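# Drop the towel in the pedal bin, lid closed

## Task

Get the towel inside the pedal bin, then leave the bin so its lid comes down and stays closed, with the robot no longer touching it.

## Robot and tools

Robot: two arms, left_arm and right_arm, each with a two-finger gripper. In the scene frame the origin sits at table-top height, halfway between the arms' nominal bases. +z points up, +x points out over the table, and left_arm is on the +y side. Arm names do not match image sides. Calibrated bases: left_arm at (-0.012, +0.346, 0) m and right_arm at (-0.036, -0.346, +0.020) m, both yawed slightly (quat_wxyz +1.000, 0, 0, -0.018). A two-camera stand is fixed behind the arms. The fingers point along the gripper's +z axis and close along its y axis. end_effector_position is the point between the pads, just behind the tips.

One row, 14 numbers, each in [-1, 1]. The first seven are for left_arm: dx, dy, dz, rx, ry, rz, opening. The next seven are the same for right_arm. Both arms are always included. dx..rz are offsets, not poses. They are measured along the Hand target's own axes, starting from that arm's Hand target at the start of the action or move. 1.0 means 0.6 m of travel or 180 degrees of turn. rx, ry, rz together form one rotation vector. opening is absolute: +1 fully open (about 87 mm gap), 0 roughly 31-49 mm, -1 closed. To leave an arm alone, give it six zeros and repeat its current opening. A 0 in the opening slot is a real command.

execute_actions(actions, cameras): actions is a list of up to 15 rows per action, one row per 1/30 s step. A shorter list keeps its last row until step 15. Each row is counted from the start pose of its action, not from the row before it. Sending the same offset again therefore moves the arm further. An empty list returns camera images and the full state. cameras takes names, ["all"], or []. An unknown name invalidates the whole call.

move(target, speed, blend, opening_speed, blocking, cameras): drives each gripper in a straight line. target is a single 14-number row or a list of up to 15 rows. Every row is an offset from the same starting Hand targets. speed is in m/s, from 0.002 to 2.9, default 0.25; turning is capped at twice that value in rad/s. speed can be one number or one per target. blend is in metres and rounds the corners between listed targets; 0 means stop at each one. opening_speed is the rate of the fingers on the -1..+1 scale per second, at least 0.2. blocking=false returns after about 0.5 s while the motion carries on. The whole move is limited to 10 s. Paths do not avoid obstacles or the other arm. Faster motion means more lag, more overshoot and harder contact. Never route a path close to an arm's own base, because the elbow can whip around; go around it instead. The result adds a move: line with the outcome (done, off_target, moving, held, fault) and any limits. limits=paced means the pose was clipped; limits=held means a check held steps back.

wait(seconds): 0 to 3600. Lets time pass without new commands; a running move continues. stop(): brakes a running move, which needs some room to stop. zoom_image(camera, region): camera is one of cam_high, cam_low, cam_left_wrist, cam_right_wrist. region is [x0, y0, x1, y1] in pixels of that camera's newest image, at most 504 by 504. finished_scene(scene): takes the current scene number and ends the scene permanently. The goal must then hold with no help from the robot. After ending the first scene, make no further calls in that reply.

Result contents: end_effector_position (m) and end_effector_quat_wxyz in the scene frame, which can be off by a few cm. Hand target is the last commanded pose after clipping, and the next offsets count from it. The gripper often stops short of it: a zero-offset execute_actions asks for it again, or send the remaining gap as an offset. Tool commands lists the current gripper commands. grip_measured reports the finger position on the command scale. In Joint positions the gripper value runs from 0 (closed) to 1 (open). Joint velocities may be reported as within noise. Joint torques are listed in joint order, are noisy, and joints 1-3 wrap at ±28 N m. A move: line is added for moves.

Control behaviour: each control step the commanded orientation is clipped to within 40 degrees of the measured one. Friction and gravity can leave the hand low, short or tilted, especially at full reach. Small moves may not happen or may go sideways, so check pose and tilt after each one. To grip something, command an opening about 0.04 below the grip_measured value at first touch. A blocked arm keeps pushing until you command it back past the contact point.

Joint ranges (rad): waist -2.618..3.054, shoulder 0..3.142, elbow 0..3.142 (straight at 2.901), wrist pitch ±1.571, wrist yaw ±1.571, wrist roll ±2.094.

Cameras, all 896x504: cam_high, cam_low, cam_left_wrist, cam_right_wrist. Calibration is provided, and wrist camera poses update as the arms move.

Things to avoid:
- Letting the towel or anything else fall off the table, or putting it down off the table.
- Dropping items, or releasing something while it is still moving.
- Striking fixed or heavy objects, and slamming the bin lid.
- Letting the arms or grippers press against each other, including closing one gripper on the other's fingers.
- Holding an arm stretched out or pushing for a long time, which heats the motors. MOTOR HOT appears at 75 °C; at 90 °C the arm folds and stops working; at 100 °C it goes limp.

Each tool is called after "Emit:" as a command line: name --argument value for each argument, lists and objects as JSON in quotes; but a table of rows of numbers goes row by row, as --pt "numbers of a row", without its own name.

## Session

Emit:
execute_actions --actions '[]'

Scene clock: 0.00 s.
left_arm: end_effector_position=(+0.3756, +0.3228, +0.0741) grip_measured=+1.000 end_effector_quat_wxyz=(+0.651, +0.008, +0.759, +0.031) | right_arm: end_effector_position=(+0.3394, -0.3734, +0.0733) grip_measured=+1.000 end_effector_quat_wxyz=(+0.614, +0.034, +0.789, -0.002)
Joint positions: left_arm=[-0.105 1.623 0.291 1.177 -0.177 0.03 1] | right_arm=[-0.068 1.59 0.274 1.066 -0.055 0.025 1]
Joint velocities: within noise
Joint torques (N m): no reading
Heat: left arm: 25 °C; right arm: 26 °C.
Hand target: left_arm +0.3774, +0.3226, +0.0778; +0.654, +0.007, +0.756, +0.030 | right_arm +0.3432, -0.3738, +0.0807; +0.623, +0.033, +0.782, -0.003
Tool commands: left_gripper/opening=+1.0 right_gripper/opening=+1.0
camera_calibration:
cam_left_wrist: T_world_to_cam=[[0.02103, -0.99661, -0.07951, 0.32234], [-0.8523, 0.0237, -0.52251, 0.3722], [0.52262, 0.07876, -0.84892, -0.01526]] pos_world=[0.31843, 0.31363, 0.20715]
cam_right_wrist: T_world_to_cam=[[-0.05189, -0.9977, -0.04353, -0.35053], [-0.89749, 0.06571, -0.43611, 0.38018], [0.43797, 0.01644, -0.89884, 0.06865]] pos_world=[0.29295, -0.37584, 0.21224]

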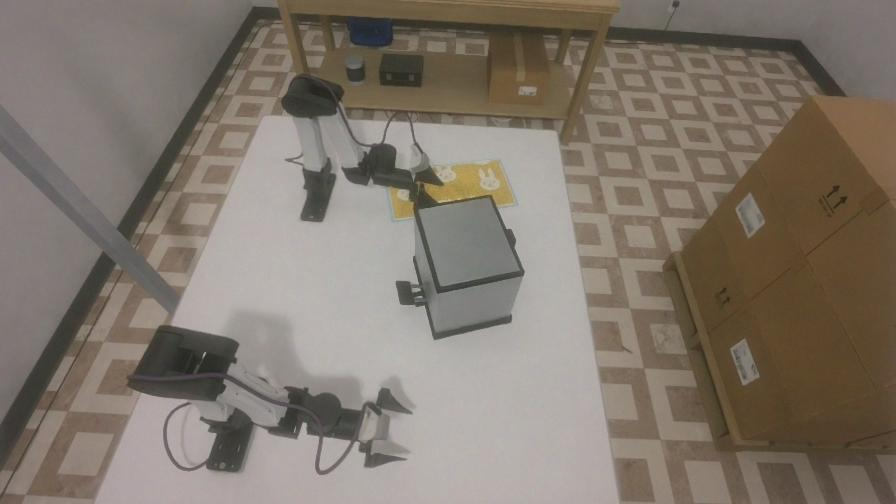

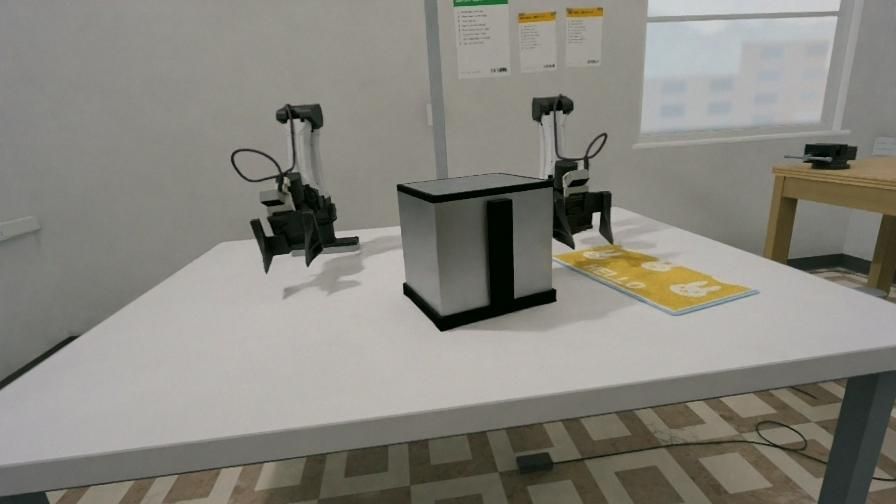

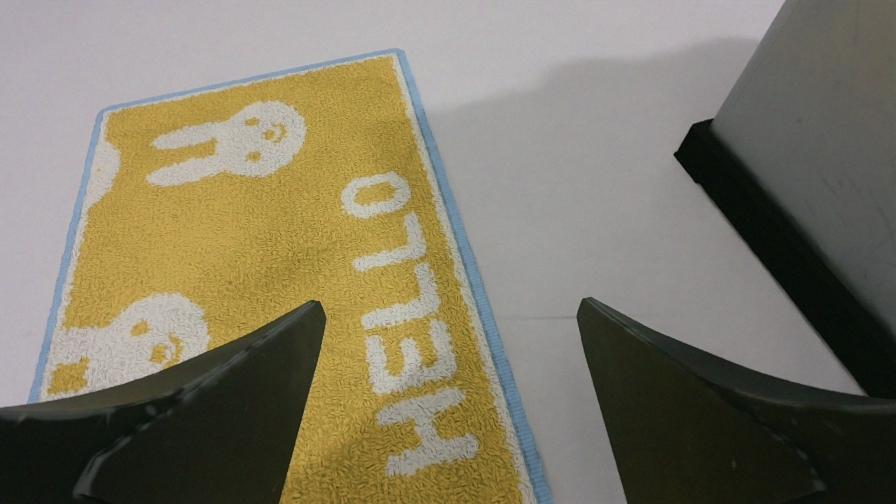

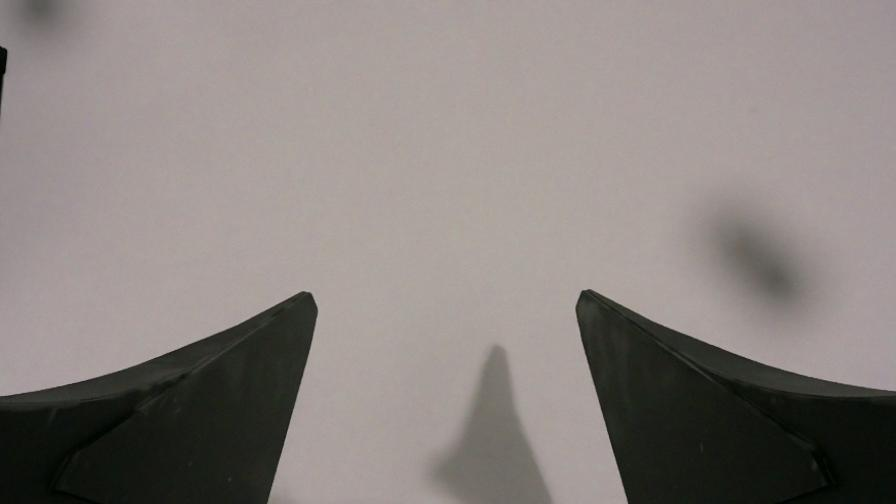

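Emit:
move --target '[-0.0352, 0.138, 0.037, -0.0263, 0.3438, -0.0449, 0.6, 0.0182, 0.601, -0.1247, -0.2872, 0.1427, -0.1551, -1]' --speed 0.4 --cameras '["cam_high", "cam_left_wrist", "cam_right_wrist"]'

Scene clock: 18.67 s.
left_arm: end_effector_position=(+0.3955, +0.4037, +0.0984) grip_measured=+0.600 end_effector_quat_wxyz=(+0.174, -0.085, +0.981, +0.021) | right_arm: end_effector_position=(+0.2847, -0.0183, +0.0935) grip_measured=-0.999 end_effector_quat_wxyz=(+0.370, -0.412, +0.811, +0.189)
Joint positions: left_arm=[0.171 1.931 1.637 -0.925 -0.025 -0.034 0.8] | right_arm=[0.787 1.756 1.09 -0.056 -0.144 -0.124 0]
Joint torques (N m): left_arm=[0.75 -6.91 9.17 1.1 0.05 0.06] | right_arm=[0.61 -6.97 8.12 1.49 -0.09 -0.27]
Heat: left arm: 27 °C; right arm: 27 °C.
Hand target: left_arm +0.4000, +0.4051, +0.1000; +0.173, -0.086, +0.981, +0.015 | right_arm +0.2878, -0.0101, +0.1001; +0.375, -0.419, +0.804, +0.195
Off the commanded pose: left_arm 0.005 m, 1 deg | right_arm 0.011 m, 1 deg.
move: off_target (right_arm)
cam_left_wrist: T_world_to_cam=[[0.1498, -0.98858, -0.01659, 0.34409], [-0.85978, -0.13853, 0.49152, 0.36866], [-0.4882, -0.05937, -0.87071, 0.44619]] pos_world=[0.48325, 0.41773, 0.21301]
cam_right_wrist: T_world_to_cam=[[0.80907, -0.58766, -0.00852, -0.239], [-0.58757, -0.8091, 0.01103, 0.17057], [-0.01338, -0.00392, -0.9999, 0.24249]] pos_world=[0.29683, -0.00149, 0.23855]

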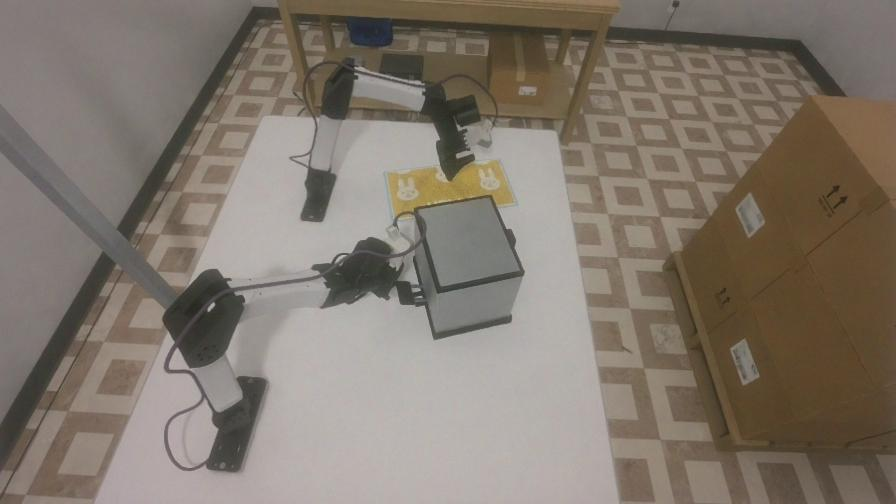

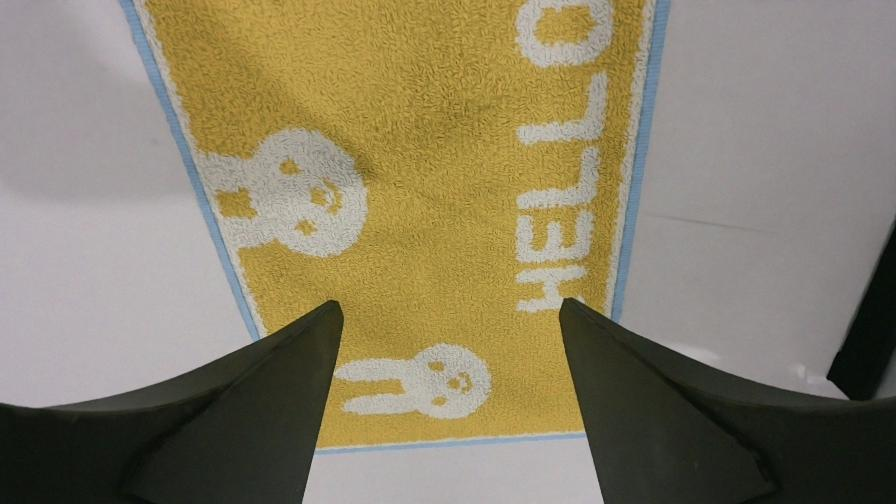

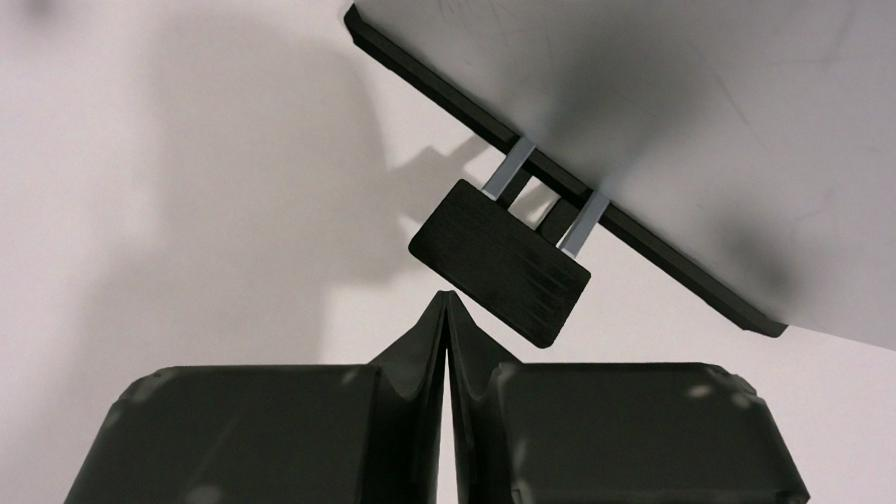

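Emit:
move --pt "0.0492 0.0387 0.1648 0 0 0 0.6 0.0484 -0.0248 0.0463 0 0 0 -1" --pt "0.0492 0.0387 0.1648 0 0 0 -1 0.2708 -0.0077 0.0793 0 0 0 -1" --speed '[0.15, 0.13]' --blend '[0.01, 0]' --opening_speed 2 --cameras '["cam_high", "cam_left_wrist", "cam_right_wrist"]'

Scene clock: 29.20 s.
left_arm: end_effector_position=(+0.4095, +0.4316, +0.0144) grip_measured=-0.826 end_effector_quat_wxyz=(+0.192, -0.090, +0.977, +0.025) | right_arm: end_effector_position=(+0.2878, -0.0309, +0.0293) grip_measured=-1.000 end_effector_quat_wxyz=(+0.508, -0.400, +0.727, +0.231)
Joint positions: left_arm=[0.233 2.034 1.435 -0.582 -0.01 0.014 0.087] | right_arm=[0.741 1.926 0.64 0.89 -0.207 -0.163 0]
Joint torques (N m): left_arm=[0.31 -6.79 4.37 1.44 0.13 0.11] | right_arm=[-0.58 -3.29 0.16 -0.12 0.09 -0.23]
Heat: left arm: 29 °C; right arm: 28 °C.
Hand target: left_arm +0.4019, +0.4289, -0.0030; +0.173, -0.086, +0.981, +0.015 | right_arm +0.2527, -0.0685, -0.0550; +0.375, -0.419, +0.804, +0.195
Off the commanded pose: left_arm 0.019 m, 2 deg | right_arm 0.099 m, 18 deg.
move: off_target (left_arm, right_arm); target 2's new opening was sent with left_arm's hand 0.018 m and 2 deg from that target
cam_left_wrist: T_world_to_cam=[[0.162, -0.9866, -0.01962, 0.36239], [-0.87516, -0.15283, 0.45907, 0.43867], [-0.45591, -0.0572, -0.88819, 0.36763]] pos_world=[0.4928, 0.4456, 0.13226]
cam_right_wrist: T_world_to_cam=[[0.81856, -0.57073, 0.06496, -0.25391], [-0.52767, -0.79181, -0.30756, 0.15554], [0.22698, 0.21748, -0.94931, 0.11453]] pos_world=[0.26392, -0.04666, 0.17306]

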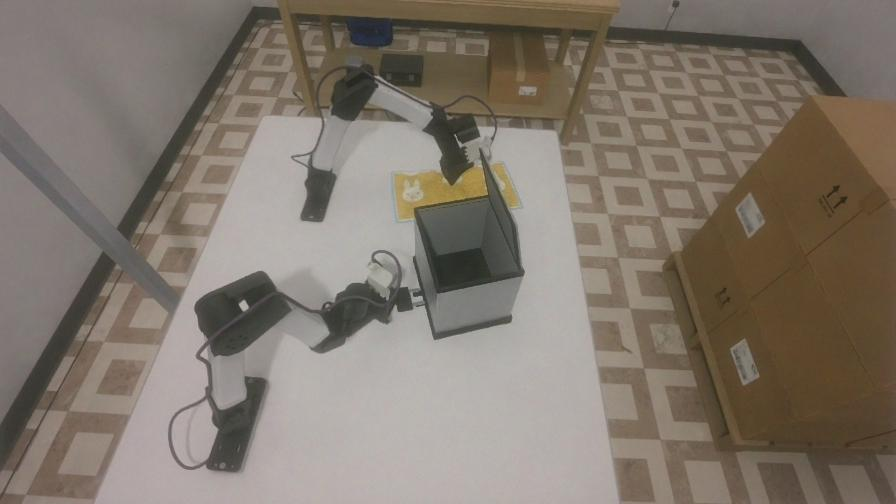

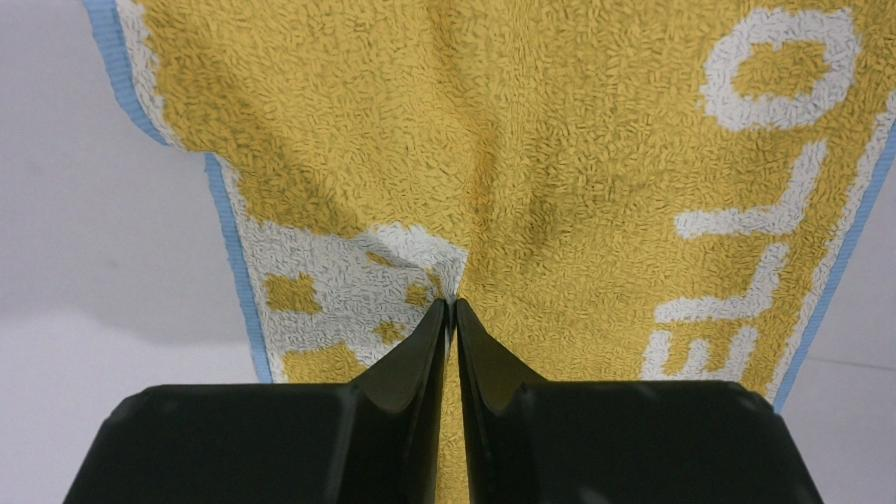

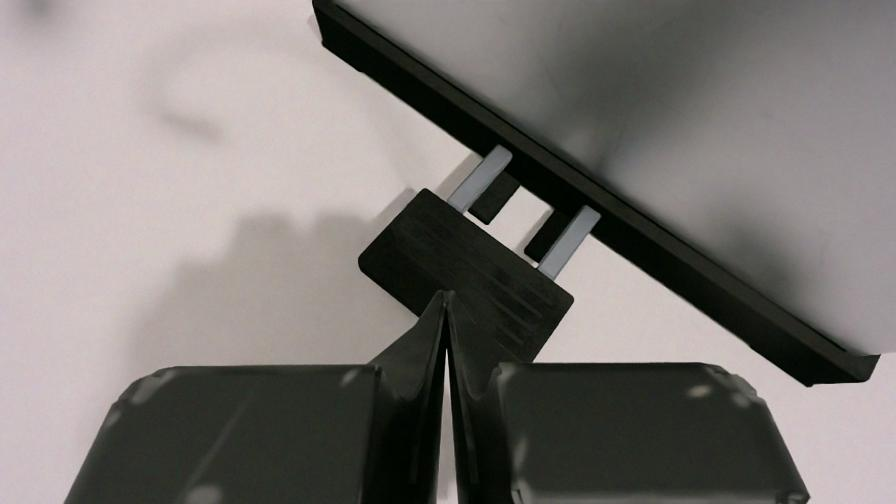

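Emit:
move --pt "-0.1432 -0.0517 -0.6272 0.0608 -0.2761 0.0608 -1 0 0 0 0 0 0 -1" --pt "-0.1612 -0.6567 -0.6917 0.2046 -0.3146 0.1716 -1 0 0 0 0 0 0 -1" --speed '[0.35, 0.35]' --blend '[0.06, 0]' --cameras '["cam_high", "cam_low", "cam_left_wrist"]'

Scene clock: 38.67 s.
left_arm: end_effector_position=(+0.4185, +0.0343, +0.4115) grip_measured=-0.824 end_effector_quat_wxyz=(+0.604, +0.239, +0.734, -0.200) | right_arm: end_effector_position=(+0.2879, -0.0308, +0.0294) grip_measured=-1.000 end_effector_quat_wxyz=(+0.508, -0.400, +0.727, +0.231)
Joint positions: left_arm=[-0.585 1.791 2.087 -0.488 0.013 -0.002 0.088] | right_arm=[0.741 1.926 0.64 0.89 -0.207 -0.163 0]
Joint torques (N m): left_arm=[-0.58 -6.05 9.25 2.25 -0.21 0.06] | right_arm=[-0.57 -3.3 0.14 -0.13 0.09 -0.23]
Heat: left arm: 29 °C; right arm: 28 °C.
Hand target: left_arm +0.4201, +0.0320, +0.4199; +0.612, +0.237, +0.728, -0.198 | right_arm +0.2528, -0.0685, -0.0550; +0.375, -0.419, +0.804, +0.195
Off the commanded pose: left_arm 0.009 m, 1 deg | right_arm 0.099 m, 18 deg.
move: done
cam_left_wrist: T_world_to_cam=[[-0.59906, -0.80051, -0.01796, 0.28814], [-0.69227, 0.52907, -0.49076, 0.49452], [0.40236, -0.28156, -0.87111, 0.34332]] pos_world=[0.37682, 0.06569, 0.54693]

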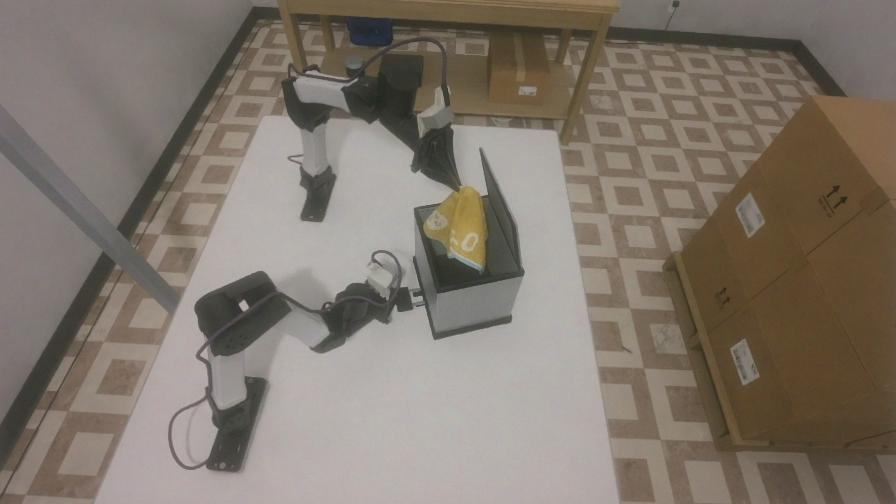

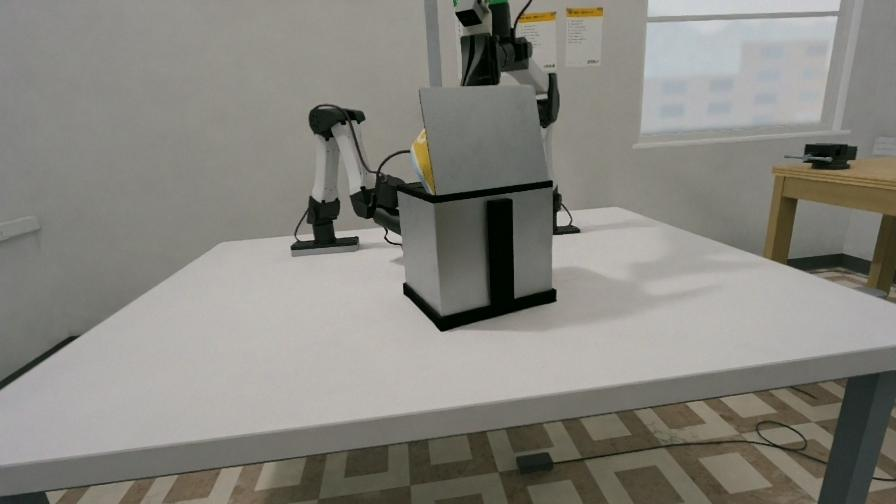

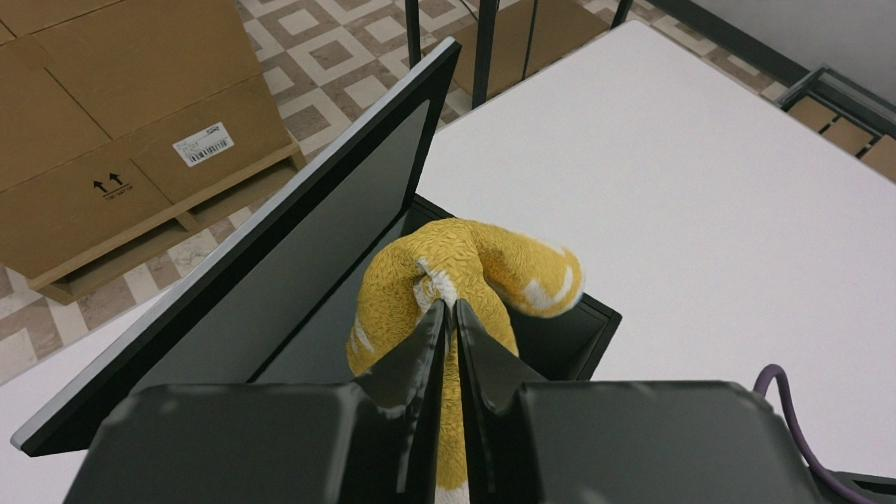

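Emit:
move --pt "0.2951 -0.0027 0.054 0 0.1944 0 -1 0 0 0 0 0 0 -1" --pt "0.302 -0.0027 0.057 0 0.1944 0 0.3 0 0 0 0 0 0 -1" --pt "0.1388 -0.0028 -0.1168 0 0.0556 0 0.3 0 0 0 0 0 0 -1" --speed '[0.25, 0.2, 0.3]' --blend '[0.005, 0, 0]' --opening_speed 2.5 --cameras '["cam_high", "cam_left_wrist"]'

Scene clock: 47.93 s.
left_arm: end_effector_position=(+0.3555, +0.0785, +0.3449) grip_measured=+0.300 end_effector_quat_wxyz=(+0.537, +0.255, +0.785, -0.178) | right_arm: end_effector_position=(+0.2879, -0.0308, +0.0294) grip_measured=-1.000 end_effector_quat_wxyz=(+0.508, -0.400, +0.727, +0.231)
Joint positions: left_arm=[-0.588 1.51 1.664 -0.523 0.009 -0.002 0.65] | right_arm=[0.741 1.926 0.64 0.89 -0.207 -0.163 0]
Joint torques (N m): left_arm=[-0.85 -7.06 5.29 2.39 -0.16 0.02] | right_arm=[-0.57 -3.3 0.13 -0.13 0.1 -0.23]
Heat: left arm: 30 °C; right arm: 28 °C.
Hand target: left_arm +0.3516, +0.0797, +0.3502; +0.546, +0.253, +0.779, -0.177 | right_arm +0.2528, -0.0685, -0.0550; +0.375, -0.419, +0.804, +0.195
Off the commanded pose: left_arm 0.007 m, 1 deg | right_arm 0.099 m, 18 deg.
move: done; blend cut to 0.0023 m at target 1
cam_left_wrist: T_world_to_cam=[[-0.60069, -0.79933, -0.01562, 0.28428], [-0.75174, 0.57136, -0.3293, 0.35698], [0.27214, -0.18607, -0.9441, 0.38696]] pos_world=[0.33381, 0.09527, 0.48732]

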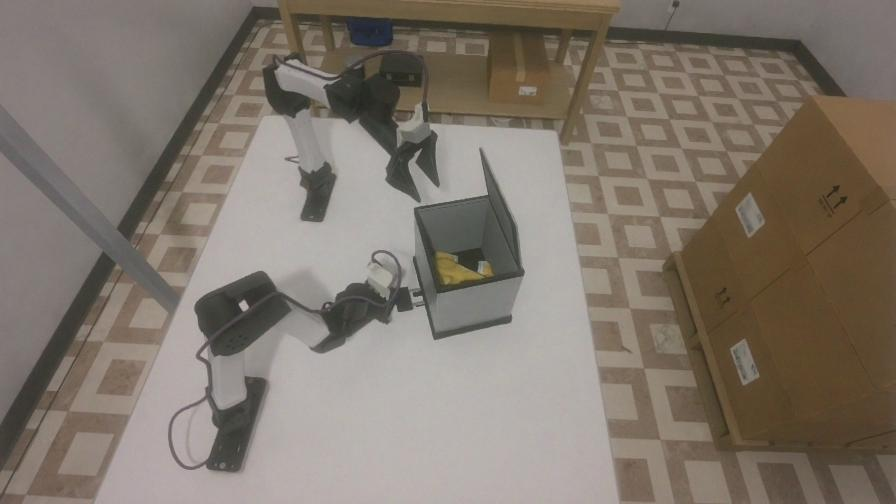

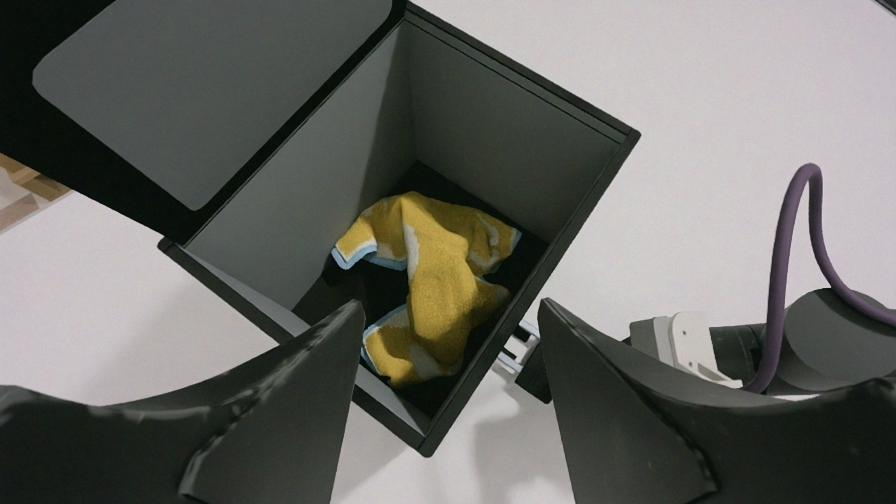

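Emit:
move --pt "0.0061 0.0007 -0.1628 0 0 0 0.3 -0.0325 -0.0023 -0.0052 0 0 0 -1" --pt "0.0061 0.0007 -0.1628 0 0 0 0.3 -0.2515 -0.0072 -0.1022 0 0 0 -1" --speed '[0.3, 0.1]' --blend '[0.01, 0]' --cameras '["cam_high"]'

Scene clock: 53.20 s.
left_arm: end_effector_position=(+0.2789, +0.1339, +0.3902) grip_measured=+0.300 end_effector_quat_wxyz=(+0.556, +0.250, +0.771, -0.184) | right_arm: end_effector_position=(+0.2786, -0.0381, +0.0766) grip_measured=-1.000 end_effector_quat_wxyz=(+0.351, -0.422, +0.814, +0.192)
Joint positions: left_arm=[-0.588 1.226 1.604 -0.698 0.008 -0.002 0.65] | right_arm=[0.747 1.741 1.025 -0.05 -0.194 -0.162 0]
Joint torques (N m): left_arm=[-0.95 -2.91 4.4 2.12 -0.19 0] | right_arm=[0.9 -10.36 7.92 1.45 0.13 -0.09]
Heat: left arm: 29 °C; right arm: 28 °C.
Hand target: left_arm +0.2765, +0.1347, +0.3800; +0.546, +0.253, +0.779, -0.177 | right_arm +0.2848, -0.0300, +0.1001; +0.375, -0.419, +0.804, +0.195
Off the commanded pose: left_arm 0.010 m, 2 deg | right_arm 0.026 m, 3 deg.
move: off_target (right_arm)

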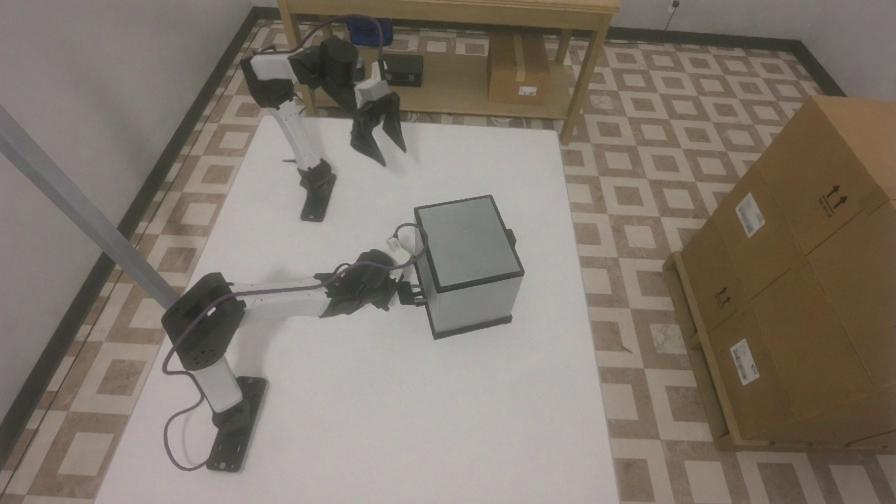

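Emit:
finished_scene --scene 2

The scene is finished: the task was done.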